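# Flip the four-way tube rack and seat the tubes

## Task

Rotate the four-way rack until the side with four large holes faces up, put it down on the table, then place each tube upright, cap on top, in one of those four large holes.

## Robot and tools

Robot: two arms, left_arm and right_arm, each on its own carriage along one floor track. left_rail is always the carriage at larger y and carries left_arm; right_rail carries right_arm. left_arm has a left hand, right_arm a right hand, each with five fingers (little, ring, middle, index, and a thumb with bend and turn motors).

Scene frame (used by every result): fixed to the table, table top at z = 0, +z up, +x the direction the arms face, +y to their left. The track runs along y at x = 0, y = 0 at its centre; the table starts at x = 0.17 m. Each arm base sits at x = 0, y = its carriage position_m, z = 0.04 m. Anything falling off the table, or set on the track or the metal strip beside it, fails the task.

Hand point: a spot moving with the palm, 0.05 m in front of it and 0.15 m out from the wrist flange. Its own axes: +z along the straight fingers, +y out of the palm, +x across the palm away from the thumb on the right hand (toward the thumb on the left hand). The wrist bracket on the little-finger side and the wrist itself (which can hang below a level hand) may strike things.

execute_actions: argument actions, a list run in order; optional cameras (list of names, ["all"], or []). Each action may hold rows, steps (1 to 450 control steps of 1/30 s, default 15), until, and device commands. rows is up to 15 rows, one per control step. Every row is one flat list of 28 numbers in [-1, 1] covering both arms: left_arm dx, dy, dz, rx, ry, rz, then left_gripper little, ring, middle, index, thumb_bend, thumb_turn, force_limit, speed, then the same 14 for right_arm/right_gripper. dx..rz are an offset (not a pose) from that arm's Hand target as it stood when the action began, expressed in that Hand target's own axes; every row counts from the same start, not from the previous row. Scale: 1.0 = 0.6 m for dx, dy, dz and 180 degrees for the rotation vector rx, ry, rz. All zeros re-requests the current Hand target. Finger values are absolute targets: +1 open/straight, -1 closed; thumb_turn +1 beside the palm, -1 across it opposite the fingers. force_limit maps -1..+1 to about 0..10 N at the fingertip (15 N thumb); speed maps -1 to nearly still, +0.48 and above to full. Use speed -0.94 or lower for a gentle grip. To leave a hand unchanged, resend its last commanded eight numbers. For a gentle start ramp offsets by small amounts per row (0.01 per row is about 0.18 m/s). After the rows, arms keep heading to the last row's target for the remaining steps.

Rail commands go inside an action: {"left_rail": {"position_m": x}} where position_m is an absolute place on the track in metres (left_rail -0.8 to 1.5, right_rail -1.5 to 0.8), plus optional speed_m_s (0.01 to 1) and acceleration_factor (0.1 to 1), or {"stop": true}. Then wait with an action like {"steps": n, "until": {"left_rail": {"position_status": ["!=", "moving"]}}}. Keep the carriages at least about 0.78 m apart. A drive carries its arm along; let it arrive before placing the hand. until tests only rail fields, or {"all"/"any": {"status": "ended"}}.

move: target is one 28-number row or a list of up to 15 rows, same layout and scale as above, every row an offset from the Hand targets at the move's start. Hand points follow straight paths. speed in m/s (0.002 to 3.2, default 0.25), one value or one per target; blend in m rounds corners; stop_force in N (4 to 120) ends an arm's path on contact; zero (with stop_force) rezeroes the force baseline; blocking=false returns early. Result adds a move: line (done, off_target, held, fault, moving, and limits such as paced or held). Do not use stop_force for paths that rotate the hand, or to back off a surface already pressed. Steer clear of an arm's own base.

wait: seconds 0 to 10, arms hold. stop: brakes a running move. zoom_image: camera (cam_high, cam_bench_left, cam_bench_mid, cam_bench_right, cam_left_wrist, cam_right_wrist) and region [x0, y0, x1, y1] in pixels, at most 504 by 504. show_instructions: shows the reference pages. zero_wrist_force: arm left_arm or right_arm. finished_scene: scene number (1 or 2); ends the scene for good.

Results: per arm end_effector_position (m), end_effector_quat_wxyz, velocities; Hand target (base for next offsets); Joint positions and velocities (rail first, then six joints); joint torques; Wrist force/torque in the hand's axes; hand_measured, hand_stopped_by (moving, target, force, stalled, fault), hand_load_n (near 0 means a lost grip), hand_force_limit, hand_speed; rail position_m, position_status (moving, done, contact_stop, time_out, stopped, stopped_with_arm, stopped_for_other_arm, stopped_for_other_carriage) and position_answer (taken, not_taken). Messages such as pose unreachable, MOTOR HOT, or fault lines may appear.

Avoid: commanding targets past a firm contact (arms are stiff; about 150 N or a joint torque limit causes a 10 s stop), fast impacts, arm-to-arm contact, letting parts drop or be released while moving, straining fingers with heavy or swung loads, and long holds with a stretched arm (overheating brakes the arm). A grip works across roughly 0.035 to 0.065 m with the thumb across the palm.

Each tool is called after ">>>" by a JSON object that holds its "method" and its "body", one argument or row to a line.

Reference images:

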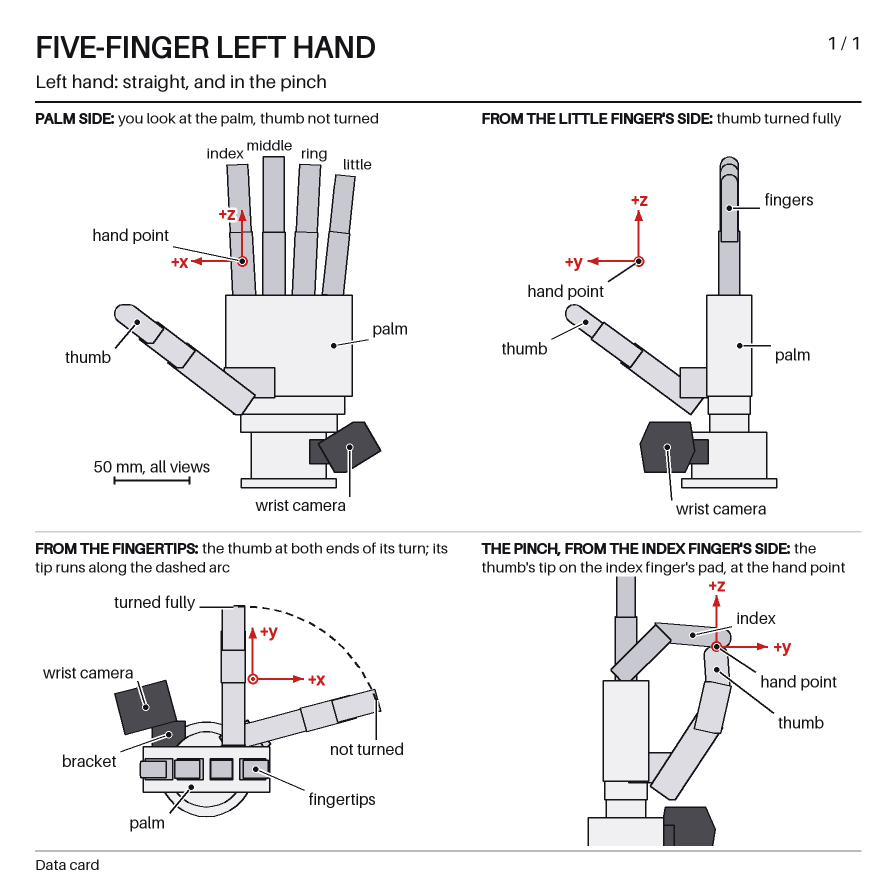

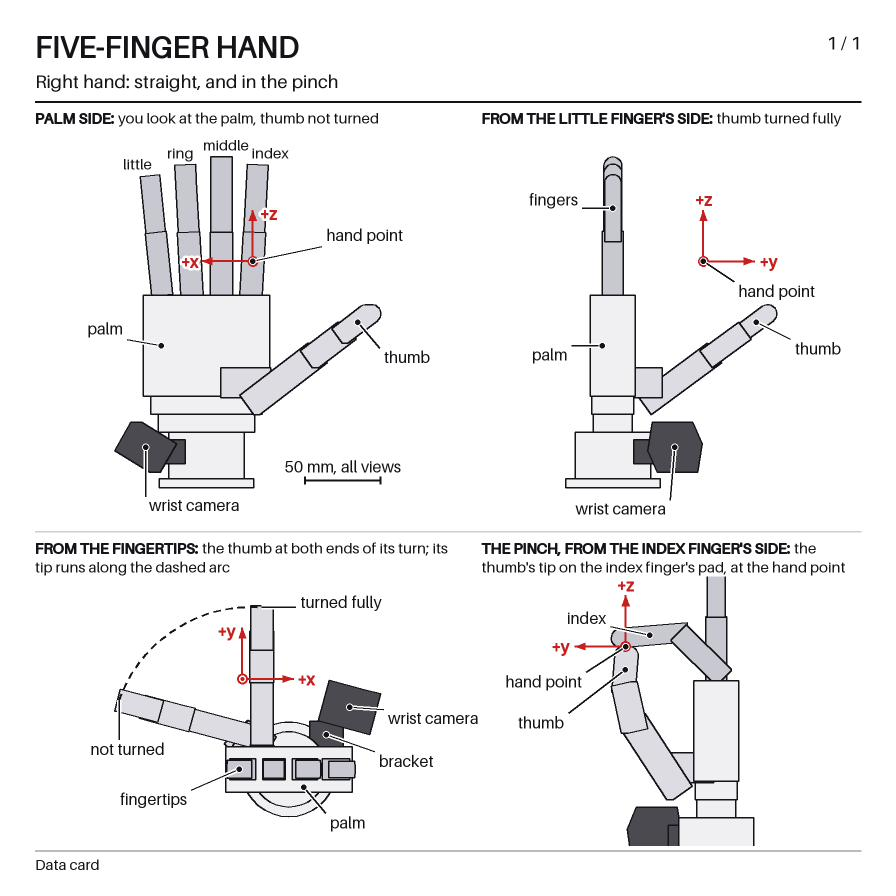

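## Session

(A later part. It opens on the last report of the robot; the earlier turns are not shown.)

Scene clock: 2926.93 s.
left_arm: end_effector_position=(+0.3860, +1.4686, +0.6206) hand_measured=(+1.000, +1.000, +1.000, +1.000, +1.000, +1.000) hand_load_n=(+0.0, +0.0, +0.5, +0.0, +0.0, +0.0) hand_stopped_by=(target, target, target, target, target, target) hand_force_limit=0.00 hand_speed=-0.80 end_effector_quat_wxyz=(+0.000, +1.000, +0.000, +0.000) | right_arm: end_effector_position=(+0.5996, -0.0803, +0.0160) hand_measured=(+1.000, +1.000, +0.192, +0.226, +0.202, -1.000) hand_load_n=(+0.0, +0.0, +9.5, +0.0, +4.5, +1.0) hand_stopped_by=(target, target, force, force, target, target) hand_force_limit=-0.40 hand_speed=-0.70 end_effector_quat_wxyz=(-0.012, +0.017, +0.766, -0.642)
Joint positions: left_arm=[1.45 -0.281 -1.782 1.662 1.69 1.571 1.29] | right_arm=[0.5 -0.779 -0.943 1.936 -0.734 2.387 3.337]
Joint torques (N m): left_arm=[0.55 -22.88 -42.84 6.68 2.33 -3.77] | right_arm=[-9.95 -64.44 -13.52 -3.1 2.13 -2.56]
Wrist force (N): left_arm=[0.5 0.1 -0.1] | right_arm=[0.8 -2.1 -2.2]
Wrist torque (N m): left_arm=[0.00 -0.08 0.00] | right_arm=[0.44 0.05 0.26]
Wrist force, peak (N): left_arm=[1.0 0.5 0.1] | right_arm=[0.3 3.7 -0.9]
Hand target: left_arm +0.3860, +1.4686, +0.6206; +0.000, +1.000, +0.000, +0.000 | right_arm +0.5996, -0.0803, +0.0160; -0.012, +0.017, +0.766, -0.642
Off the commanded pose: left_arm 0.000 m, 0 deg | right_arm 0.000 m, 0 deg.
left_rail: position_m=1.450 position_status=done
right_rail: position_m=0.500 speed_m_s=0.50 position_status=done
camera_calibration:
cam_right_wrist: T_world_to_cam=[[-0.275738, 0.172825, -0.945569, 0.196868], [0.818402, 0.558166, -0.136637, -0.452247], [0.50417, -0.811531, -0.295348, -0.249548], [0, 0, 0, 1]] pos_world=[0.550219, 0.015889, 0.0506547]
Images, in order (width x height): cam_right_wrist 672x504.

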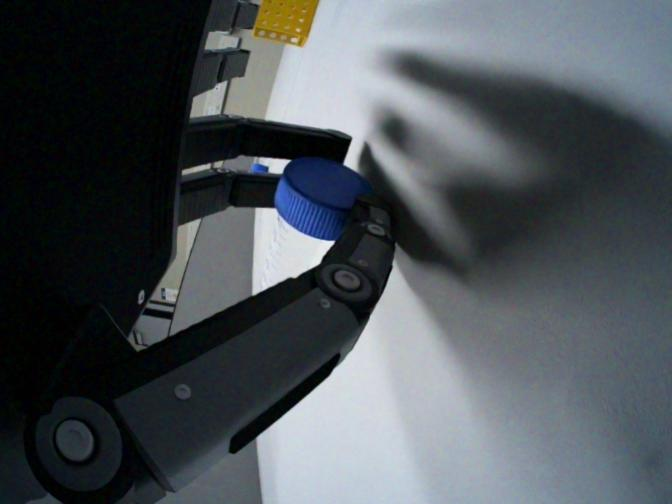

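>>> {"method": "execute_actions", "body": {
  "actions": [
    {"rows":[[0,0,0,0,0,0,1,1,1,1,1,1,0,-0.8,0,0,0,0,0,0,1,1,0.6,0.6,0.2,-1,-0.4,-0.4]],"steps":30},
    {"rows":[[0,0,0,0,0,0,1,1,1,1,1,1,0,-0.8,0,0,-0.0197,0,0,0,1,1,1,1,0.2,-1,-0.4,-0.4]],"steps":30}
  ],
  "cameras": ["cam_right_wrist"]
}}

Scene clock: 2933.00 s.
left_arm: end_effector_position=(+0.3860, +1.4686, +0.6206) hand_measured=(+1.000, +1.000, +1.000, +1.000, +1.000, +1.000) hand_load_n=(+0.0, +0.0, +0.0, +0.0, +0.0, -0.5) hand_stopped_by=(target, target, target, target, target, target) hand_force_limit=0.00 hand_speed=-0.80 end_effector_quat_wxyz=(+0.000, +1.000, +0.000, +0.000) | right_arm: end_effector_position=(+0.6001, -0.0687, +0.0181) hand_measured=(+1.000, +1.000, +1.000, +1.000, +0.200, -1.000) hand_load_n=(+0.0, +0.0, +0.0, +0.0, +0.0, +0.0) hand_stopped_by=(target, target, target, target, target, target) hand_force_limit=-0.40 hand_speed=-0.40 end_effector_quat_wxyz=(-0.012, +0.017, +0.766, -0.642)
Joint positions: left_arm=[1.45 -0.281 -1.782 1.662 1.69 1.571 1.29] | right_arm=[0.5 -0.765 -0.951 1.946 -0.733 2.4 3.342]
Joint torques (N m): left_arm=[4.1 -22.46 -43.86 6.18 2.48 -3.59] | right_arm=[14.38 -74.65 -15.06 3.6 2.28 3.49]
Wrist force (N): left_arm=[0.4 0.1 0.2] | right_arm=[0.5 3.4 -0.8]
Wrist torque (N m): left_arm=[-0.01 -0.05 -0.01] | right_arm=[0.43 0.03 0.09]
Wrist force, peak (N): left_arm=[1.1 0.0 0.1] | right_arm=[0.6 3.5 2.1]
Hand target: left_arm +0.3860, +1.4686, +0.6206; +0.000, +1.000, +0.000, +0.000 | right_arm +0.6001, -0.0687, +0.0181; -0.012, +0.017, +0.766, -0.642
Off the commanded pose: left_arm 0.000 m, 0 deg | right_arm 0.000 m, 0 deg.
left_rail: position_m=1.450 position_status=done
right_rail: position_m=0.500 speed_m_s=0.50 position_status=done
camera_calibration:
cam_right_wrist: T_world_to_cam=[[-0.275723, 0.172802, -0.945577, 0.196962], [0.81836, 0.558232, -0.136611, -0.458881], [0.504245, -0.81149, -0.295332, -0.239729], [0, 0, 0, 1]] pos_world=[0.550719, 0.0275891, 0.0527547]
Images, in order (width x height): cam_right_wrist 672x504.

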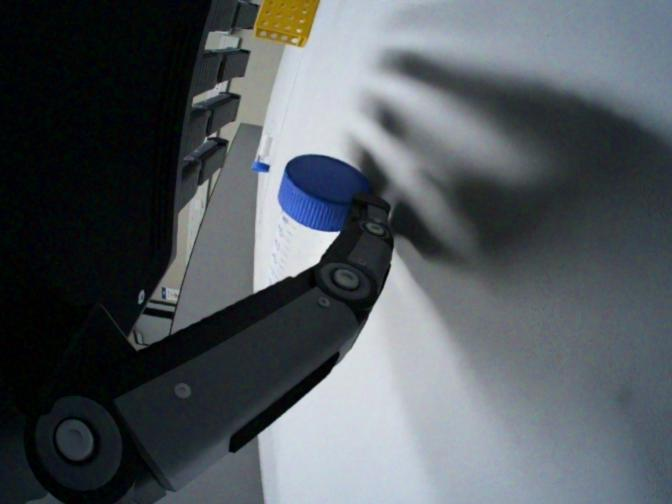

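>>> {"method": "move", "body": {
  "target": [0,0,0,0,0,0,1,1,1,1,1,1,0,-0.8,0,-0.1018,-0.0183,0,0,0,1,1,1,1,0.2,-1,-0.4,-0.4],
  "speed": 0.15,
  "cameras": ["cam_right_wrist","cam_high"]
}}

>>> {"method": "zoom_image", "body": {
  "camera": "cam_right_wrist",
  "region": [340, 120, 600, 400]
}}

Scene clock: 2938.50 s.
left_arm: end_effector_position=(+0.3860, +1.4686, +0.6206) hand_measured=(+1.000, +1.000, +1.000, +1.000, +1.000, +1.000) hand_load_n=(+0.0, +0.0, +0.0, +0.0, +0.0, +0.0) hand_stopped_by=(target, target, target, target, target, target) hand_force_limit=0.00 hand_speed=-0.80 end_effector_quat_wxyz=(+0.000, +1.000, +0.000, +0.000) | right_arm: end_effector_position=(+0.5998, -0.0685, +0.0800) hand_measured=(+1.000, +1.000, +1.000, +1.000, +0.200, -1.000) hand_load_n=(+0.0, +0.0, +0.0, +0.0, +0.0, +0.0) hand_stopped_by=(target, target, target, target, target, target) hand_force_limit=-0.40 hand_speed=-0.40 end_effector_quat_wxyz=(-0.012, +0.017, +0.766, -0.642)
Joint positions: left_arm=[1.45 -0.281 -1.782 1.662 1.69 1.571 1.29] | right_arm=[0.5 -0.765 -1.039 1.937 -0.636 2.4 3.342]
Joint torques (N m): left_arm=[1.63 -22.81 -43.84 6.12 2.07 -3.23] | right_arm=[-13.76 -72.47 -35.15 3.75 -1.16 3.45]
Wrist force (N): left_arm=[0.8 0.0 0.0] | right_arm=[0.3 3.2 -0.8]
Wrist torque (N m): left_arm=[-0.02 -0.13 0.02] | right_arm=[0.41 0.06 0.11]
Wrist force, peak (N): left_arm=[0.9 0.0 -0.4] | right_arm=[0.3 4.3 -0.9]
Hand target: left_arm +0.3860, +1.4686, +0.6206; +0.000, +1.000, +0.000, +0.000 | right_arm +0.5998, -0.0685, +0.0801; -0.012, +0.017, +0.766, -0.642
Off the commanded pose: left_arm 0.000 m, 0 deg | right_arm 0.000 m, 0 deg.
left_rail: position_m=1.450 position_status=done
right_rail: position_m=0.500 speed_m_s=0.50 position_status=done
move: done
camera_calibration:
cam_right_wrist: T_world_to_cam=[[-0.275738, 0.172792, -0.945575, 0.255401], [0.818355, 0.558236, -0.136629, -0.45023], [0.504245, -0.81149, -0.295332, -0.221215], [0, 0, 0, 1]] pos_world=[0.550419, 0.0276892, 0.114655]
Images, in order (width x height): cam_high 504x504, cam_right_wrist 672x504.

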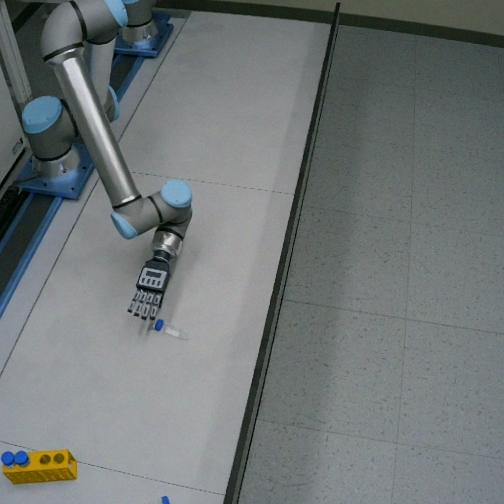

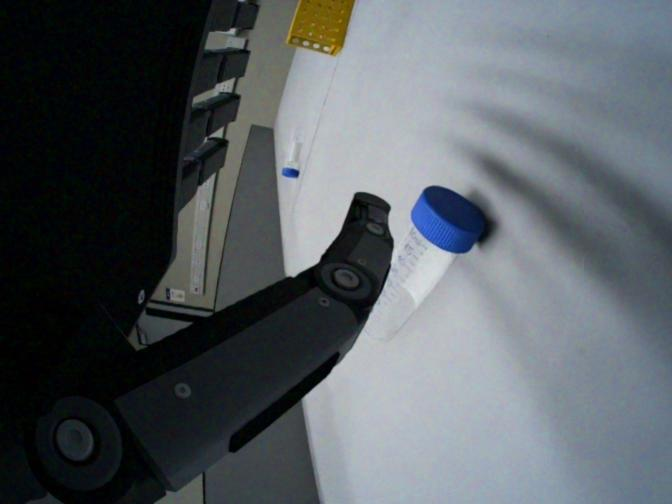

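Scaled by 1.800 from the camera's 672x504 image, which has a finer 960x720 frame.

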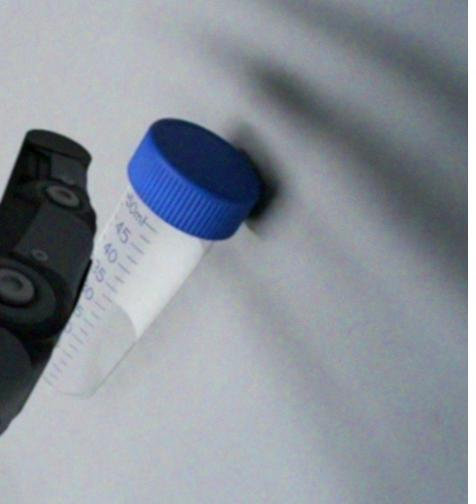

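>>> {"method": "zoom_image", "body": {
  "camera": "cam_high",
  "region": [130, 300, 210, 380]
}}

Scaled by 6.300 from the camera's 504x504 image, which has a finer 720x720 frame.

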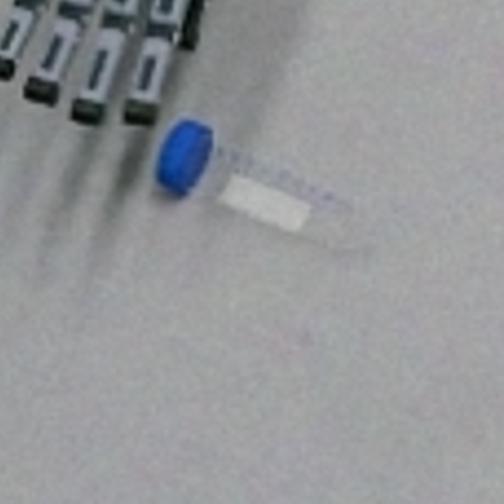

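>>> {"method": "move", "body": {
  "target": [0,0,0,0,0,0,1,1,1,1,1,1,0,-0.8,-0.0194,-0.0044,0.025,0.0002,0.0634,0.0112,1,1,1,1,0.2,-1,-0.4,-0.4],
  "speed": 0.1,
  "cameras": ["cam_right_wrist","cam_high"]
}}

>>> {"method": "zoom_image", "body": {
  "camera": "cam_right_wrist",
  "region": [340, 120, 600, 400]
}}

Scene clock: 2999.40 s.
left_arm: end_effector_position=(+0.3860, +1.4686, +0.6206) hand_measured=(+1.000, +1.000, +1.000, +1.000, +1.000, +1.000) hand_load_n=(+0.0, +0.0, +0.0, +0.0, +0.0, +0.0) hand_stopped_by=(target, target, target, target, target, target) hand_force_limit=0.00 hand_speed=-0.80 end_effector_quat_wxyz=(+0.000, +1.000, +0.000, +0.000) | right_arm: end_effector_position=(+0.6108, -0.0843, +0.0802) hand_measured=(+1.000, +1.000, +1.000, +1.000, +0.200, -1.000) hand_load_n=(+0.0, +0.0, +0.0, +0.0, +0.0, +0.0) hand_stopped_by=(target, target, target, target, target, target) hand_force_limit=-0.40 hand_speed=-0.40 end_effector_quat_wxyz=(-0.076, +0.095, +0.761, -0.638)
Joint positions: left_arm=[1.45 -0.281 -1.782 1.662 1.69 1.571 1.29] | right_arm=[0.5 -0.721 -0.949 1.776 -0.457 2.635 3.473]
Joint torques (N m): left_arm=[1.26 -21.11 -43.8 6.45 2.27 -3.65] | right_arm=[12.69 -60.99 -36.78 4.32 2.82 3.43]
Wrist force (N): left_arm=[0.7 0.1 -0.1] | right_arm=[-0.2 3.3 -0.9]
Wrist torque (N m): left_arm=[-0.01 -0.12 0.01] | right_arm=[0.44 0.11 0.07]
Wrist force, peak (N): left_arm=[0.9 0.1 0.3] | right_arm=[0.1 3.7 -1.1]
Hand target: left_arm +0.3860, +1.4686, +0.6206; +0.000, +1.000, +0.000, +0.000 | right_arm +0.6108, -0.0843, +0.0802; -0.076, +0.095, +0.761, -0.637
Off the commanded pose: left_arm 0.000 m, 0 deg | right_arm 0.000 m, 0 deg.
left_rail: position_m=1.450 position_status=done
right_rail: position_m=0.500 speed_m_s=0.50 position_status=done
move: done
camera_calibration:
cam_right_wrist: T_world_to_cam=[[-0.235641, 0.224881, -0.945464, 0.241186], [0.913715, 0.382669, -0.13671, -0.523486], [0.331056, -0.896099, -0.29565, -0.14075], [0, 0, 0, 1]] pos_world=[0.581747, 0.0199575, 0.114855]
Images, in order (width x height): cam_high 504x504, cam_right_wrist 672x504.

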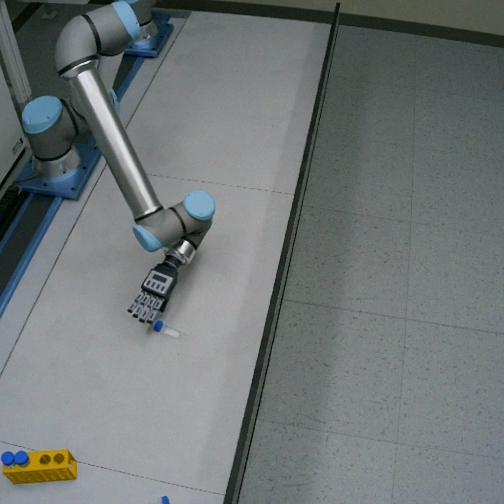

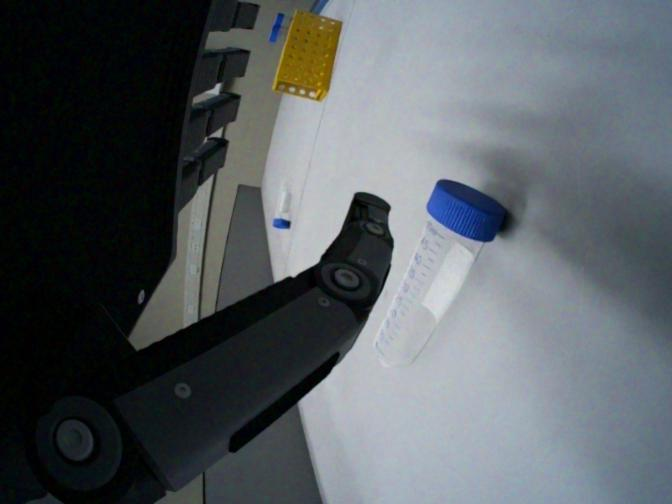

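Scaled by 1.800 from the camera's 672x504 image, which has a finer 960x720 frame.

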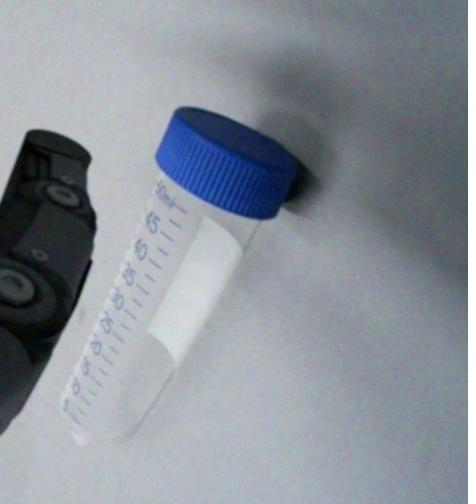

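>>> {"method": "move", "body": {
  "target": [0,0,0,0,0,0,1,1,1,1,1,1,0,-0.8,0.004,0.1052,0.0188,0,0,0,1,1,1,1,0.2,-1,-0.4,-0.5],
  "speed": 0.1,
  "stop_force": 6,
  "cameras": ["cam_right_wrist"]
}}

>>> {"method": "move", "body": {
  "target": [0,0,0,0,0,0,1,1,1,1,1,1,0,-0.8,0,-0.0035,0.0197,0,0,0,1,1,1,1,0.2,-1,-0.4,-0.5],
  "speed": 0.05,
  "cameras": ["cam_right_wrist"]
}}

Scene clock: 3009.23 s.
left_arm: end_effector_position=(+0.3860, +1.4686, +0.6206) hand_measured=(+1.000, +1.000, +1.000, +1.000, +1.000, +1.000) hand_load_n=(+0.0, +0.0, +0.0, +0.0, +0.0, +0.0) hand_stopped_by=(target, target, target, target, target, target) hand_force_limit=0.00 hand_speed=-0.80 end_effector_quat_wxyz=(+0.000, +1.000, +0.000, +0.000) | right_arm: end_effector_position=(+0.6088, -0.0838, +0.0160) hand_measured=(+1.000, +1.000, +1.000, +1.000, +0.200, -1.000) hand_load_n=(+0.0, +0.0, +0.0, +0.0, +0.0, +0.0) hand_stopped_by=(target, target, target, target, target, target) hand_force_limit=-0.40 hand_speed=-0.50 end_effector_quat_wxyz=(-0.076, +0.095, +0.761, -0.637)
Joint positions: left_arm=[1.45 -0.281 -1.782 1.662 1.69 1.571 1.29] | right_arm=[0.5 -0.722 -0.869 1.789 -0.551 2.633 3.472]
Joint torques (N m): left_arm=[1.27 -22.1 -43.69 6.47 2.46 -3.39] | right_arm=[-15.35 -65.31 -15.37 -3.76 -1.06 -3.5]
Wrist force (N): left_arm=[0.1 -0.2 -0.3] | right_arm=[0.0 3.5 -0.8]
Wrist torque (N m): left_arm=[-0.04 -0.01 -0.01] | right_arm=[0.46 0.11 0.33]
Wrist force, peak (N): left_arm=[0.9 0.2 -0.3] | right_arm=[0.0 4.1 -0.8]
Hand target: left_arm +0.3860, +1.4686, +0.6206; +0.000, +1.000, +0.000, +0.000 | right_arm +0.6088, -0.0838, +0.0160; -0.076, +0.095, +0.761, -0.637
Off the commanded pose: left_arm 0.000 m, 0 deg | right_arm 0.000 m, 0 deg.
left_rail: position_m=1.450 position_status=done
right_rail: position_m=0.500 speed_m_s=0.50 position_status=done
move: done
camera_calibration:
cam_right_wrist: T_world_to_cam=[[-0.235645, 0.225026, -0.945428, 0.179996], [0.913782, 0.382505, -0.136716, -0.530649], [0.330867, -0.896132, -0.29576, -0.158476], [0, 0, 0, 1]] pos_world=[0.579747, 0.0204569, 0.0507546]
Images, in order (width x height): cam_right_wrist 672x504.

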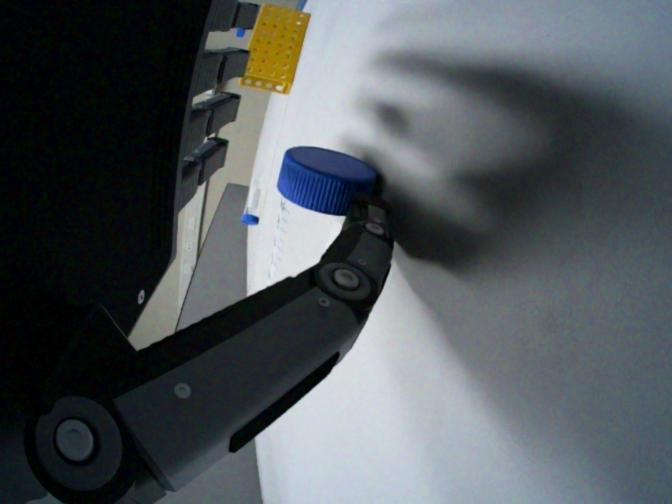

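Scene clock: 3010.03 s.
left_arm: end_effector_position=(+0.3860, +1.4686, +0.6206) hand_measured=(+1.000, +1.000, +1.000, +1.000, +1.000, +1.000) hand_load_n=(+0.0, +0.0, +0.0, +0.0, +0.0, +0.0) hand_stopped_by=(target, target, target, target, target, target) hand_force_limit=0.00 hand_speed=-0.80 end_effector_quat_wxyz=(+0.000, +1.000, +0.000, +0.000) | right_arm: end_effector_position=(+0.6059, -0.0952, +0.0160) hand_measured=(+1.000, +1.000, +1.000, +1.000, +0.200, -1.000) hand_load_n=(+0.0, +0.0, -0.5, +0.0, +0.0, +0.0) hand_stopped_by=(target, target, target, target, target, target) hand_force_limit=-0.40 hand_speed=-0.50 end_effector_quat_wxyz=(-0.076, +0.095, +0.761, -0.637)
Joint positions: left_arm=[1.45 -0.281 -1.782 1.662 1.69 1.571 1.29] | right_arm=[0.5 -0.737 -0.867 1.785 -0.557 2.62 3.461]
Joint torques (N m): left_arm=[1.15 -21.36 -44.58 6.47 2.09 -3.37] | right_arm=[-16.98 -64.6 -33.49 -3.49 -0.66 -3.59]
Wrist force (N): left_arm=[0.5 0.1 -0.2] | right_arm=[0.2 3.5 -1.2]
Wrist torque (N m): left_arm=[0.00 -0.09 0.00] | right_arm=[0.50 0.09 0.35]
Wrist force, peak (N): left_arm=[0.8 -0.1 -0.5] | right_arm=[0.4 3.7 -1.1]
Hand target: left_arm +0.3860, +1.4686, +0.6206; +0.000, +1.000, +0.000, +0.000 | right_arm +0.6059, -0.0954, +0.0160; -0.076, +0.095, +0.761, -0.637
Off the commanded pose: left_arm 0.000 m, 0 deg | right_arm 0.000 m, 0 deg.
left_rail: position_m=1.450 position_status=done
right_rail: position_m=0.500 speed_m_s=0.50 position_status=done
move: done
camera_calibration:
cam_right_wrist: T_world_to_cam=[[-0.235615, 0.225013, -0.945439, 0.181884], [0.9138, 0.382467, -0.136704, -0.523611], [0.330839, -0.896152, -0.295732, -0.167807], [0, 0, 0, 1]] pos_world=[0.576847, 0.00895686, 0.0507546]
Images, in order (width x height): cam_right_wrist 672x504.

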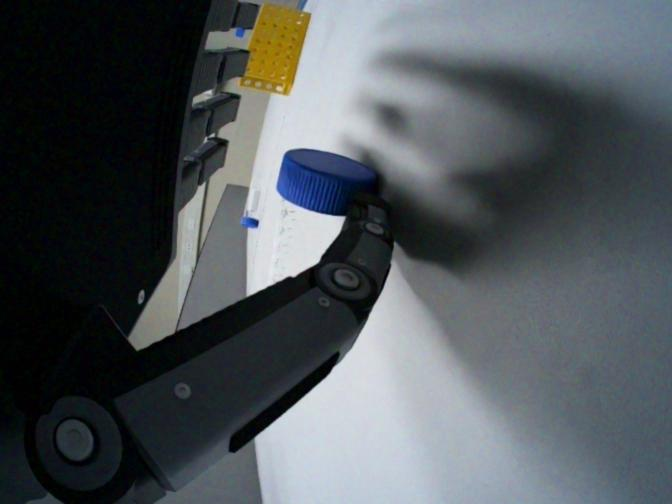

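>>> {"method": "execute_actions", "body": {
  "actions": [
    {"rows":[[0,0,0,0,0,0,1,1,1,1,1,1,0,-0.8,0.005,0,0,0,0,0,1,1,1,1,0.2,-1,-0.4,-0.5]],"steps":20},
    {"rows":[[0,0,0,0,0,0,1,1,1,1,1,1,0,-0.8,0,0,0,0,0,0,1,1,0.5,0.5,0.2,-1,-0.3,-0.3]],"steps":30}
  ],
  "cameras": ["cam_right_wrist"]
}}

Scene clock: 3056.53 s.
left_arm: end_effector_position=(+0.3860, +1.4686, +0.6206) hand_measured=(+1.000, +1.000, +1.000, +1.000, +1.000, +1.000) hand_load_n=(+0.0, +0.0, +0.0, +0.0, +0.0, +0.0) hand_stopped_by=(target, target, target, target, target, target) hand_force_limit=0.00 hand_speed=-0.80 end_effector_quat_wxyz=(+0.000, +1.000, +0.000, +0.000) | right_arm: end_effector_position=(+0.6029, -0.0947, +0.0160) hand_measured=(+1.000, +1.000, +0.500, +0.624, +0.200, -1.000) hand_load_n=(+0.0, +0.0, +0.0, +0.0, +0.0, +0.0) hand_stopped_by=(target, target, target, force, target, target) hand_force_limit=-0.30 hand_speed=-0.30 end_effector_quat_wxyz=(-0.076, +0.095, +0.761, -0.637)
Joint positions: left_arm=[1.45 -0.281 -1.782 1.662 1.69 1.571 1.29] | right_arm=[0.5 -0.739 -0.871 1.791 -0.562 2.617 3.46]
Joint torques (N m): left_arm=[1.78 -22.13 -43.82 6.23 2.45 -3.55] | right_arm=[-8.96 -64.01 -26.5 4.33 0.26 -3.21]
Wrist force (N): left_arm=[0.1 0.3 -0.2] | right_arm=[0.4 4.4 -1.1]
Wrist torque (N m): left_arm=[0.04 -0.03 -0.02] | right_arm=[0.62 0.04 0.39]
Wrist force, peak (N): left_arm=[1.0 0.1 -0.4] | right_arm=[0.1 -8.4 -1.0]
Hand target: left_arm +0.3860, +1.4686, +0.6206; +0.000, +1.000, +0.000, +0.000 | right_arm +0.6030, -0.0947, +0.0160; -0.076, +0.095, +0.761, -0.637
Off the commanded pose: left_arm 0.000 m, 0 deg | right_arm 0.000 m, 0 deg.
left_rail: position_m=1.450 position_status=done
right_rail: position_m=0.500 speed_m_s=0.50 position_status=done
camera_calibration:
cam_right_wrist: T_world_to_cam=[[-0.235609, 0.224919, -0.945463, 0.181087], [0.913799, 0.382461, -0.136734, -0.521149], [0.330848, -0.896178, -0.295641, -0.166409], [0, 0, 0, 1]] pos_world=[0.573947, 0.00945711, 0.0507546]
Images, in order (width x height): cam_right_wrist 672x504.

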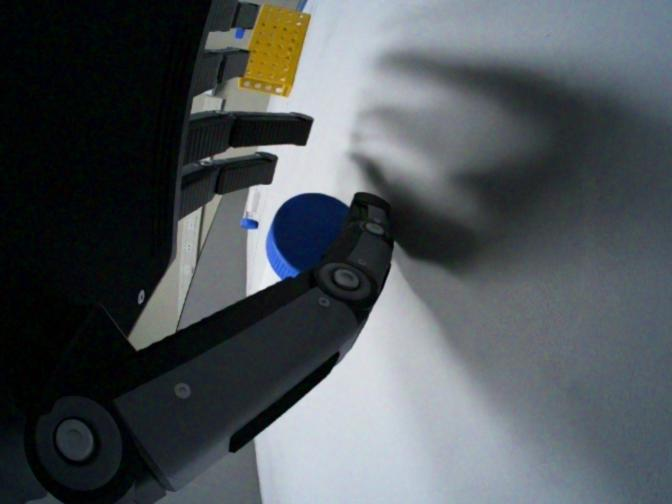

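>>> {"method": "execute_actions", "body": {
  "actions": [
    {"rows":[[0,0,0,0,0,0,1,1,1,1,1,1,0,-0.8,0,0,0,0,0,0,1,1,1,1,0.2,-1,-0.4,-0.5]],"steps":40}
  ],
  "cameras": ["cam_right_wrist"]
}}

>>> {"method": "move", "body": {
  "target": [0,0,0,0,0,0,1,1,1,1,1,1,0,-0.8,0,-0.1052,-0.0188,0,0,0,1,1,1,1,0.2,-1,-0.4,-0.5],
  "speed": 0.15,
  "cameras": ["cam_right_wrist","cam_high","cam_bench_mid"]
}}

>>> {"method": "zoom_image", "body": {
  "camera": "cam_high",
  "region": [130, 290, 210, 370]
}}

>>> {"method": "zoom_image", "body": {
  "camera": "cam_bench_mid",
  "region": [260, 340, 360, 440]
}}

Scene clock: 3071.20 s.
left_arm: end_effector_position=(+0.3860, +1.4686, +0.6206) hand_measured=(+1.000, +1.000, +1.000, +1.000, +1.000, +1.000) hand_load_n=(-0.5, +0.0, +0.0, +0.0, +0.0, +0.0) hand_stopped_by=(target, target, target, target, target, target) hand_force_limit=0.00 hand_speed=-0.80 end_effector_quat_wxyz=(+0.000, +1.000, +0.000, +0.000) | right_arm: end_effector_position=(+0.6030, -0.0947, +0.0160) hand_measured=(+1.000, +1.000, +1.000, +1.000, +0.200, -1.000) hand_load_n=(+0.0, +0.0, +0.0, +0.0, +0.0, +0.0) hand_stopped_by=(target, target, target, target, target, target) hand_force_limit=-0.40 hand_speed=-0.50 end_effector_quat_wxyz=(-0.076, +0.095, +0.761, -0.637)
Joint positions: left_arm=[1.45 -0.281 -1.782 1.662 1.69 1.571 1.29] | right_arm=[0.5 -0.739 -0.871 1.791 -0.562 2.617 3.46]
Joint torques (N m): left_arm=[2.64 -21.74 -43.92 6.43 2.14 -3.52] | right_arm=[3.91 -65.85 -26.16 1.54 2.26 -3.33]
Wrist force (N): left_arm=[0.8 0.1 -0.1] | right_arm=[0.4 4.3 -1.1]
Wrist torque (N m): left_arm=[0.01 -0.13 0.02] | right_arm=[0.61 0.05 0.38]
Wrist force, peak (N): left_arm=[1.0 -0.1 0.0] | right_arm=[0.3 4.5 -1.0]
Hand target: left_arm +0.3860, +1.4686, +0.6206; +0.000, +1.000, +0.000, +0.000 | right_arm +0.6030, -0.0947, +0.0160; -0.076, +0.095, +0.761, -0.637
Off the commanded pose: left_arm 0.000 m, 0 deg | right_arm 0.000 m, 0 deg.
left_rail: position_m=1.450 position_status=done
right_rail: position_m=0.500 speed_m_s=0.50 position_status=done
camera_calibration:
cam_right_wrist: T_world_to_cam=[[-0.235645, 0.225026, -0.945428, 0.181105], [0.913782, 0.382505, -0.136716, -0.521141], [0.330867, -0.896132, -0.29576, -0.166414], [0, 0, 0, 1]] pos_world=[0.573947, 0.00945687, 0.0507546]
Images, in order (width x height): cam_right_wrist 672x504.

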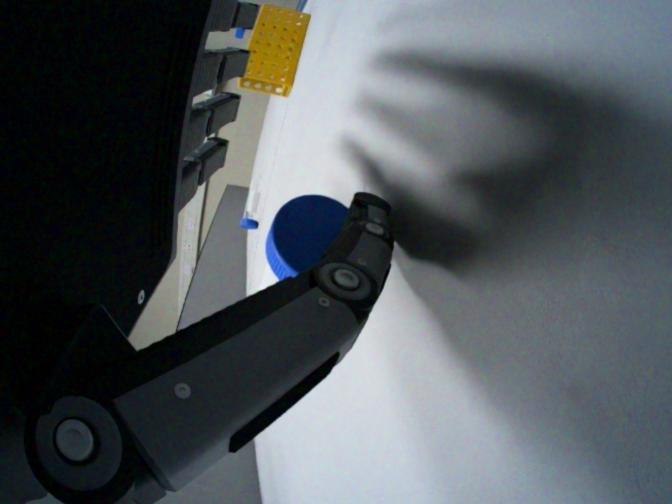

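Scene clock: 3072.23 s.
left_arm: end_effector_position=(+0.3860, +1.4686, +0.6206) hand_measured=(+1.000, +1.000, +1.000, +1.000, +1.000, +1.000) hand_load_n=(+0.0, +0.0, +0.0, +0.0, -0.5, +0.0) hand_stopped_by=(target, target, target, target, target, target) hand_force_limit=0.00 hand_speed=-0.80 end_effector_quat_wxyz=(+0.000, +1.000, +0.000, +0.000) | right_arm: end_effector_position=(+0.6027, -0.0946, +0.0800) hand_measured=(+1.000, +1.000, +1.000, +1.000, +0.200, -1.000) hand_load_n=(+0.0, +0.0, -0.5, +0.0, +0.0, +0.0) hand_stopped_by=(target, target, target, target, target, target) hand_force_limit=-0.40 hand_speed=-0.50 end_effector_quat_wxyz=(-0.076, +0.095, +0.761, -0.637)
Joint positions: left_arm=[1.45 -0.281 -1.782 1.662 1.69 1.571 1.29] | right_arm=[0.5 -0.74 -0.953 1.783 -0.472 2.617 3.459]
Joint torques (N m): left_arm=[-0.04 -22.94 -44.04 6.36 2.21 -3.63] | right_arm=[-14.77 -78.03 -35.34 4.18 -0.85 3.72]
Wrist force (N): left_arm=[0.0 -0.1 0.0] | right_arm=[0.7 4.3 -1.0]
Wrist torque (N m): left_arm=[-0.03 -0.01 -0.02] | right_arm=[0.58 -0.03 0.16]
Wrist force, peak (N): left_arm=[0.9 -0.3 0.1] | right_arm=[0.6 5.4 -0.8]
Hand target: left_arm +0.3860, +1.4686, +0.6206; +0.000, +1.000, +0.000, +0.000 | right_arm +0.6027, -0.0946, +0.0801; -0.076, +0.095, +0.761, -0.637
Off the commanded pose: left_arm 0.000 m, 0 deg | right_arm 0.000 m, 0 deg.
left_rail: position_m=1.450 position_status=done
right_rail: position_m=0.500 speed_m_s=0.50 position_status=done
move: done
camera_calibration:
cam_right_wrist: T_world_to_cam=[[-0.235616, 0.224941, -0.945456, 0.241411], [0.913787, 0.382493, -0.136722, -0.512171], [0.330876, -0.896159, -0.29567, -0.147342], [0, 0, 0, 1]] pos_world=[0.573647, 0.00955709, 0.114655]
Images, in order (width x height): cam_high 504x504, cam_bench_mid 504x504, cam_right_wrist 672x504.

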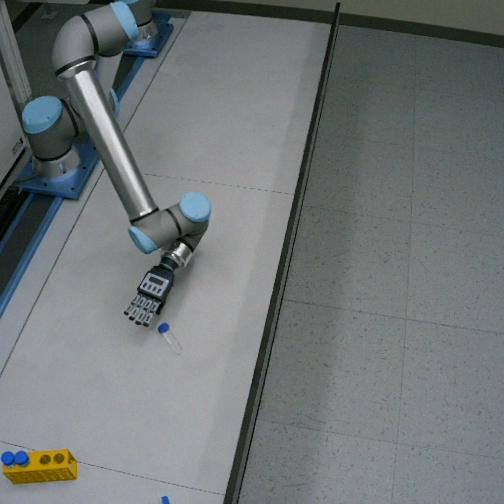

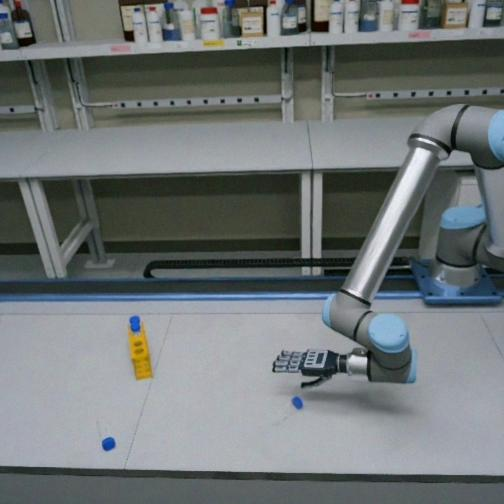

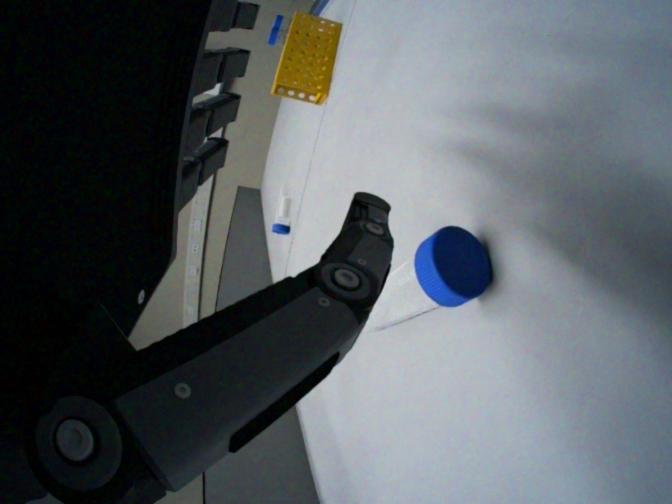

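Scaled by 6.300 from the camera's 504x504 image, which has a finer 720x720 frame.

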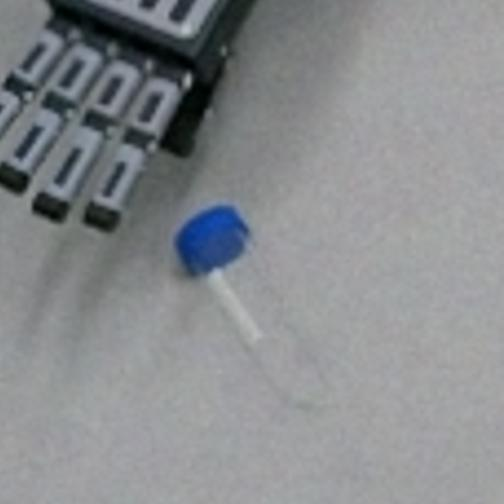

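Scaled by 5.040 from the camera's 504x504 image, which has a finer 720x720 frame.

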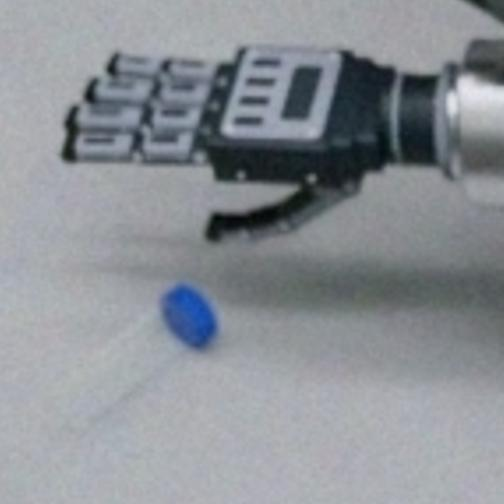

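>>> {"method": "zoom_image", "body": {
  "camera": "cam_right_wrist",
  "region": [380, 200, 520, 340]
}}

Scaled by 3.600 from the camera's 672x504 image, which has a finer 960x720 frame.

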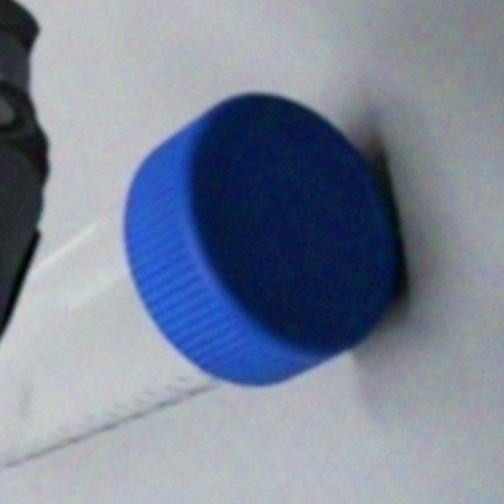

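>>> {"method": "move", "body": {
  "target": [0,0,0,0,0,0,1,1,1,1,1,1,0,-0.8,0,0,-0.13,0,0,0,1,1,1,1,0.2,-1,-0.4,-0.5],
  "speed": 0.2
}}

>>> {"method": "move", "body": {
  "target": [0,0,0,0,0,0,1,1,1,1,1,1,0,-0.8,0,0.095,0.017,0,0,0,1,1,1,1,0.2,-1,-0.4,-0.5],
  "speed": 0.15
}}

>>> {"method": "move", "body": {
  "target": [0,0,0,0,0,0,1,1,1,1,1,1,0,-0.8,0,0.06,0.0107,0,0,0,1,1,1,1,0.2,-1,-0.4,-0.5],
  "speed": 0.03,
  "stop_force": 4
}}

Scene clock: 3144.10 s.
left_arm: end_effector_position=(+0.3860, +1.4686, +0.6206) hand_measured=(+1.000, +1.000, +1.000, +1.000, +1.000, +1.000) hand_load_n=(+0.0, +0.0, +0.0, +0.0, +0.0, +0.0) hand_stopped_by=(target, target, target, target, target, target) hand_force_limit=0.00 hand_speed=-0.80 end_effector_quat_wxyz=(+0.000, +1.000, +0.000, +0.000) | right_arm: end_effector_position=(+0.6211, -0.0201, +0.0938) hand_measured=(+1.000, +1.000, +1.000, +1.000, +0.200, -1.000) hand_load_n=(+0.0, +0.0, +0.0, +0.0, +0.0, +0.0) hand_stopped_by=(target, target, target, target, target, target) hand_force_limit=-0.40 hand_speed=-0.50 end_effector_quat_wxyz=(-0.076, +0.095, +0.761, -0.638)
Joint positions: left_arm=[1.45 -0.281 -1.782 1.662 1.69 1.571 1.29] | right_arm=[0.5 -0.639 -0.974 1.797 -0.39 2.71 3.543]
Joint torques (N m): left_arm=[2.57 -24.32 -44.28 6.2 2.41 -2.99] | right_arm=[16.74 -72.52 -35.91 4.72 2.93 3.48]
Wrist force (N): left_arm=[0.5 0.3 0.4] | right_arm=[0.6 4.2 -1.1]
Wrist torque (N m): left_arm=[0.00 -0.07 0.00] | right_arm=[0.56 0.00 0.15]
Wrist force, peak (N): left_arm=[0.8 0.3 -0.7] | right_arm=[0.6 4.4 -1.9]
Hand target: left_arm +0.3860, +1.4686, +0.6206; +0.000, +1.000, +0.000, +0.000 | right_arm +0.6212, -0.0201, +0.0938; -0.076, +0.095, +0.761, -0.637
Off the commanded pose: left_arm 0.000 m, 0 deg | right_arm 0.000 m, 0 deg.
left_rail: position_m=1.450 position_status=done
right_rail: position_m=0.500 speed_m_s=0.50 position_status=done
move: done

Scene clock: 3145.10 s.
left_arm: end_effector_position=(+0.3860, +1.4686, +0.6206) hand_measured=(+1.000, +1.000, +1.000, +1.000, +1.000, +1.000) hand_load_n=(+0.0, +0.0, +0.0, +0.0, +0.0, +0.5) hand_stopped_by=(target, target, target, target, target, target) hand_force_limit=0.00 hand_speed=-0.80 end_effector_quat_wxyz=(+0.000, +1.000, +0.000, +0.000) | right_arm: end_effector_position=(+0.6214, -0.0201, +0.0361) hand_measured=(+1.000, +1.000, +1.000, +1.000, +0.200, -1.000) hand_load_n=(+0.0, +0.0, +0.0, -0.5, +0.0, +0.0) hand_stopped_by=(target, target, target, target, target, target) hand_force_limit=-0.40 hand_speed=-0.50 end_effector_quat_wxyz=(-0.076, +0.095, +0.761, -0.637)
Joint positions: left_arm=[1.45 -0.281 -1.782 1.662 1.69 1.571 1.29] | right_arm=[0.5 -0.639 -0.9 1.806 -0.473 2.71 3.544]
Joint torques (N m): left_arm=[-1.5 -18.8 -44.04 6.28 2.37 -3.4] | right_arm=[14.93 -64.83 -17.12 -3.46 2.43 -3.72]
Wrist force (N): left_arm=[0.2 0.1 0.2] | right_arm=[0.5 4.2 -0.8]
Wrist torque (N m): left_arm=[-0.02 -0.03 -0.01] | right_arm=[0.57 0.04 0.39]
Wrist force, peak (N): left_arm=[0.9 -0.2 -0.5] | right_arm=[0.6 5.2 -0.8]
Hand target: left_arm +0.3860, +1.4686, +0.6206; +0.000, +1.000, +0.000, +0.000 | right_arm +0.6214, -0.0202, +0.0359; -0.076, +0.095, +0.761, -0.637
Off the commanded pose: left_arm 0.000 m, 0 deg | right_arm 0.000 m, 0 deg.
left_rail: position_m=1.450 position_status=done
right_rail: position_m=0.500 speed_m_s=0.50 position_status=done
move: done

Scene clock: 3147.07 s.
left_arm: end_effector_position=(+0.3860, +1.4686, +0.6206) hand_measured=(+1.000, +1.000, +1.000, +1.000, +1.000, +1.000) hand_load_n=(+0.0, +0.0, +0.0, +0.0, +0.0, +0.0) hand_stopped_by=(target, target, target, target, target, target) hand_force_limit=0.00 hand_speed=-0.80 end_effector_quat_wxyz=(+0.000, +1.000, +0.000, +0.000) | right_arm: end_effector_position=(+0.6215, -0.0201, +0.0134) hand_measured=(+1.000, +1.000, +1.000, +1.000, +0.198, -1.000) hand_load_n=(+0.0, +0.0, +0.0, +0.0, -2.0, +0.0) hand_stopped_by=(target, target, target, target, target, target) hand_force_limit=-0.40 hand_speed=-0.50 end_effector_quat_wxyz=(-0.076, +0.095, +0.761, -0.637)
Joint positions: left_arm=[1.45 -0.281 -1.782 1.662 1.69 1.571 1.29] | right_arm=[0.5 -0.639 -0.87 1.807 -0.504 2.71 3.544]
Joint torques (N m): left_arm=[2.07 -19.8 -43.57 6.62 2.28 -3.05] | right_arm=[-10.45 -80.72 -20.03 5.16 -1.43 -0.65]
Wrist force (N): left_arm=[0.6 0.2 0.3] | right_arm=[0.6 2.3 0.0]
Wrist torque (N m): left_arm=[-0.02 -0.08 0.00] | right_arm=[0.54 0.06 0.34]
Wrist force, peak (N): left_arm=[1.0 -0.1 -0.1] | right_arm=[-0.1 -8.4 -12.5]
Hand target: left_arm +0.3860, +1.4686, +0.6206; +0.000, +1.000, +0.000, +0.000 | right_arm +0.6215, -0.0202, +0.0134; -0.076, +0.095, +0.761, -0.637 (not the last commanded pose)
Off the commanded pose: left_arm 0.000 m, 0 deg | right_arm 0.014 m, 0 deg.
left_rail: position_m=1.450 position_status=done
right_rail: position_m=0.500 speed_m_s=0.50 position_status=done
move: contact (right_arm)

>>> {"method": "move", "body": {
  "target": [0,0,0,0,0,0,1,1,1,1,1,1,0,-0.8,0,-0.1755,-0.0314,0,0,0,1,1,1,1,0.2,-1,-0.4,-0.5],
  "speed": 0.2
}}

>>> {"method": "execute_actions", "body": {
  "actions": [
    {"right_rail":{"position_m":0.15,"acceleration_factor":0.8},"steps":250,"until":{"right_rail":{"position_status":["!=","moving"]}}}
  ]
}}

>>> {"method": "move", "body": {
  "target": [0,0,0,0,0,0,1,1,1,1,1,1,0,-0.8,0.0933,0.1423,-0.4177,0.001,0.1804,0.0323,1,1,1,1,0.2,-1,-0.4,-0.5],
  "speed": 0.2,
  "cameras": ["cam_right_wrist","cam_high"]
}}

Scene clock: 3230.40 s.
left_arm: end_effector_position=(+0.3860, +1.4686, +0.6206) hand_measured=(+1.000, +1.000, +1.000, +1.000, +1.000, +1.000) hand_load_n=(+0.0, +0.5, +0.0, +0.0, +0.0, +0.0) hand_stopped_by=(target, target, target, target, target, target) hand_force_limit=0.00 hand_speed=-0.80 end_effector_quat_wxyz=(+0.000, +1.000, +0.000, +0.000) | right_arm: end_effector_position=(+0.6211, -0.0200, +0.1202) hand_measured=(+1.000, +1.000, +1.000, +1.000, +0.200, -1.000) hand_load_n=(+0.0, +0.0, +0.0, +0.0, +0.0, +0.0) hand_stopped_by=(target, target, target, target, target, target) hand_force_limit=-0.40 hand_speed=-0.50 end_effector_quat_wxyz=(-0.076, +0.095, +0.761, -0.637)
Joint positions: left_arm=[1.45 -0.281 -1.782 1.662 1.69 1.571 1.29] | right_arm=[0.5 -0.639 -1.006 1.789 -0.35 2.71 3.544]
Joint torques (N m): left_arm=[0.78 -23.23 -45.5 6.57 2.46 -3.43] | right_arm=[-14.83 -76.6 -36.79 4.86 0.41 3.41]
Wrist force (N): left_arm=[0.4 0.0 -0.1] | right_arm=[0.5 4.2 -0.9]
Wrist torque (N m): left_arm=[-0.02 -0.07 0.00] | right_arm=[0.54 0.02 0.16]
Wrist force, peak (N): left_arm=[0.7 -0.1 -0.5] | right_arm=[0.2 5.2 -0.8]
Hand target: left_arm +0.3860, +1.4686, +0.6206; +0.000, +1.000, +0.000, +0.000 | right_arm +0.6211, -0.0200, +0.1203; -0.076, +0.095, +0.761, -0.637
Off the commanded pose: left_arm 0.000 m, 0 deg | right_arm 0.000 m, 0 deg.
left_rail: position_m=1.450 position_status=done
right_rail: position_m=0.500 speed_m_s=0.50 position_status=done
move: done

Scene clock: 3232.53 s.
left_arm: end_effector_position=(+0.3860, +1.4686, +0.6206) hand_measured=(+1.000, +1.000, +1.000, +1.000, +1.000, +1.000) hand_load_n=(+0.0, +0.0, +0.0, +0.0, +0.0, +0.0) hand_stopped_by=(target, target, target, target, target, target) hand_force_limit=0.00 hand_speed=-0.80 end_effector_quat_wxyz=(+0.000, +1.000, +0.000, +0.000) | right_arm: end_effector_position=(+0.6211, -0.3700, +0.1204) hand_measured=(+1.000, +1.000, +1.000, +1.000, +0.200, -1.000) hand_load_n=(+0.0, +0.0, +0.0, +0.0, +0.0, +0.0) hand_stopped_by=(target, target, target, target, target, target) hand_force_limit=-0.40 hand_speed=-0.50 end_effector_quat_wxyz=(-0.076, +0.095, +0.761, -0.637)
Joint positions: left_arm=[1.45 -0.281 -1.782 1.662 1.69 1.571 1.29] | right_arm=[0.15 -0.639 -1.006 1.789 -0.35 2.71 3.544]
Joint torques (N m): left_arm=[2.53 -20.7 -44.73 6.44 2.64 -3.02] | right_arm=[-6.88 -73.67 -29.9 3.67 2.99 3.37]
Wrist force (N): left_arm=[0.4 0.3 0.0] | right_arm=[0.7 4.0 -0.9]
Wrist torque (N m): left_arm=[0.03 -0.08 -0.01] | right_arm=[0.51 -0.01 0.16]
Wrist force, peak (N): left_arm=[0.8 0.4 -0.2] | right_arm=[0.7 4.3 -1.5]
Hand target: left_arm +0.3860, +1.4686, +0.6206; +0.000, +1.000, +0.000, +0.000 | right_arm +0.6211, -0.3700, +0.1203; -0.076, +0.095, +0.761, -0.637
Off the commanded pose: left_arm 0.000 m, 0 deg | right_arm 0.000 m, 0 deg.
left_rail: position_m=1.450 position_status=done
right_rail: position_m=0.150 speed_m_s=0.50 position_status=done

Scene clock: 3235.67 s.
left_arm: end_effector_position=(+0.3860, +1.4686, +0.6206) hand_measured=(+1.000, +1.000, +1.000, +1.000, +1.000, +1.000) hand_load_n=(+0.0, +0.0, +0.0, +0.0, +0.0, +0.0) hand_stopped_by=(target, target, target, target, target, target) hand_force_limit=0.00 hand_speed=-0.80 end_effector_quat_wxyz=(+0.000, +1.000, +0.000, +0.000) | right_arm: end_effector_position=(+0.6299, -0.1035, +0.0788) hand_measured=(+1.000, +1.000, +1.000, +1.000, +0.200, -1.000) hand_load_n=(+0.0, +0.0, +0.0, +0.0, +0.0, +0.0) hand_stopped_by=(target, target, target, target, target, target) hand_force_limit=-0.40 hand_speed=-0.50 end_effector_quat_wxyz=(-0.092, +0.156, +0.775, -0.605)
Joint positions: left_arm=[1.45 -0.281 -1.782 1.662 1.69 1.571 1.29] | right_arm=[0.15 -0.277 -0.752 1.713 0.88 2.878 5.04]
Joint torques (N m): left_arm=[3.52 -19.84 -44.21 6.27 2.22 -3.53] | right_arm=[3.43 -85.06 -12.07 0.42 3.86 -3.56]
Wrist force (N): left_arm=[0.6 0.1 0.0] | right_arm=[1.1 4.3 -1.0]
Wrist torque (N m): left_arm=[-0.01 -0.10 0.01] | right_arm=[0.60 -0.04 0.40]
Wrist force, peak (N): left_arm=[0.8 0.3 -0.4] | right_arm=[-2.1 7.1 0.3]
Hand target: left_arm +0.3860, +1.4686, +0.6206; +0.000, +1.000, +0.000, +0.000 | right_arm +0.6298, -0.1036, +0.0788; -0.092, +0.156, +0.775, -0.605 (not the last commanded pose)
Off the commanded pose: left_arm 0.000 m, 0 deg | right_arm 0.002 m, 27 deg.
left_rail: position_m=1.450 position_status=done
right_rail: position_m=0.150 speed_m_s=0.50 position_status=done
led back after a hold (right arm): the arm was led back toward your command in small steps, so it may still be short of it.
move: held (right_arm; a check stopped the path); limits=paced,held
pose unreachable (right arm): on one or more control steps of this call, first in action 0 (counted from 0), this arm could not follow its commanded pose, so it was not sent that pose on those steps. It may still have moved: this result reports where it is.
cause: moving toward the commanded pose would bring two parts of the arm too close to each other (joints 5 (wrist 1) to 7 (wrist 3) lie between them).
camera_calibration:
cam_right_wrist: T_world_to_cam=[[-0.145507, 0.304771, -0.941245, 0.199851], [0.95806, 0.280804, -0.0571834, -0.578418], [0.246877, -0.91009, -0.332847, -0.110328], [0, 0, 0, 1]] pos_world=[0.610477, 0.00110471, 0.118311]
Images, in order (width x height): cam_high 504x504, cam_right_wrist 672x504.

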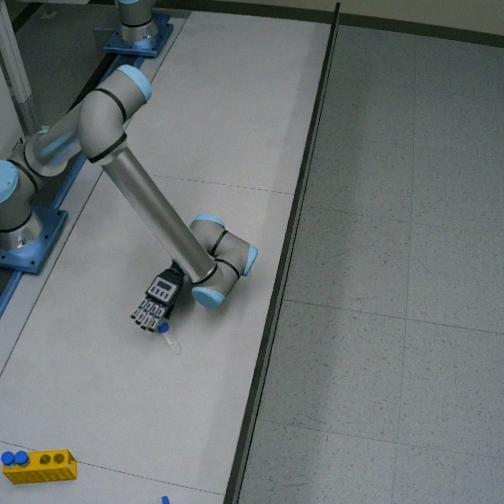

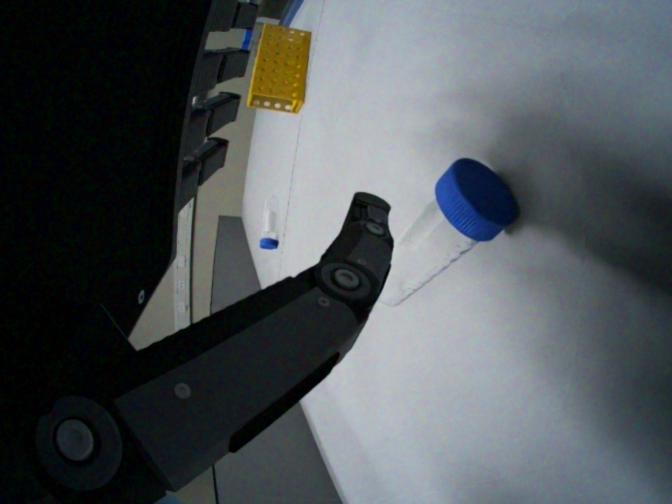

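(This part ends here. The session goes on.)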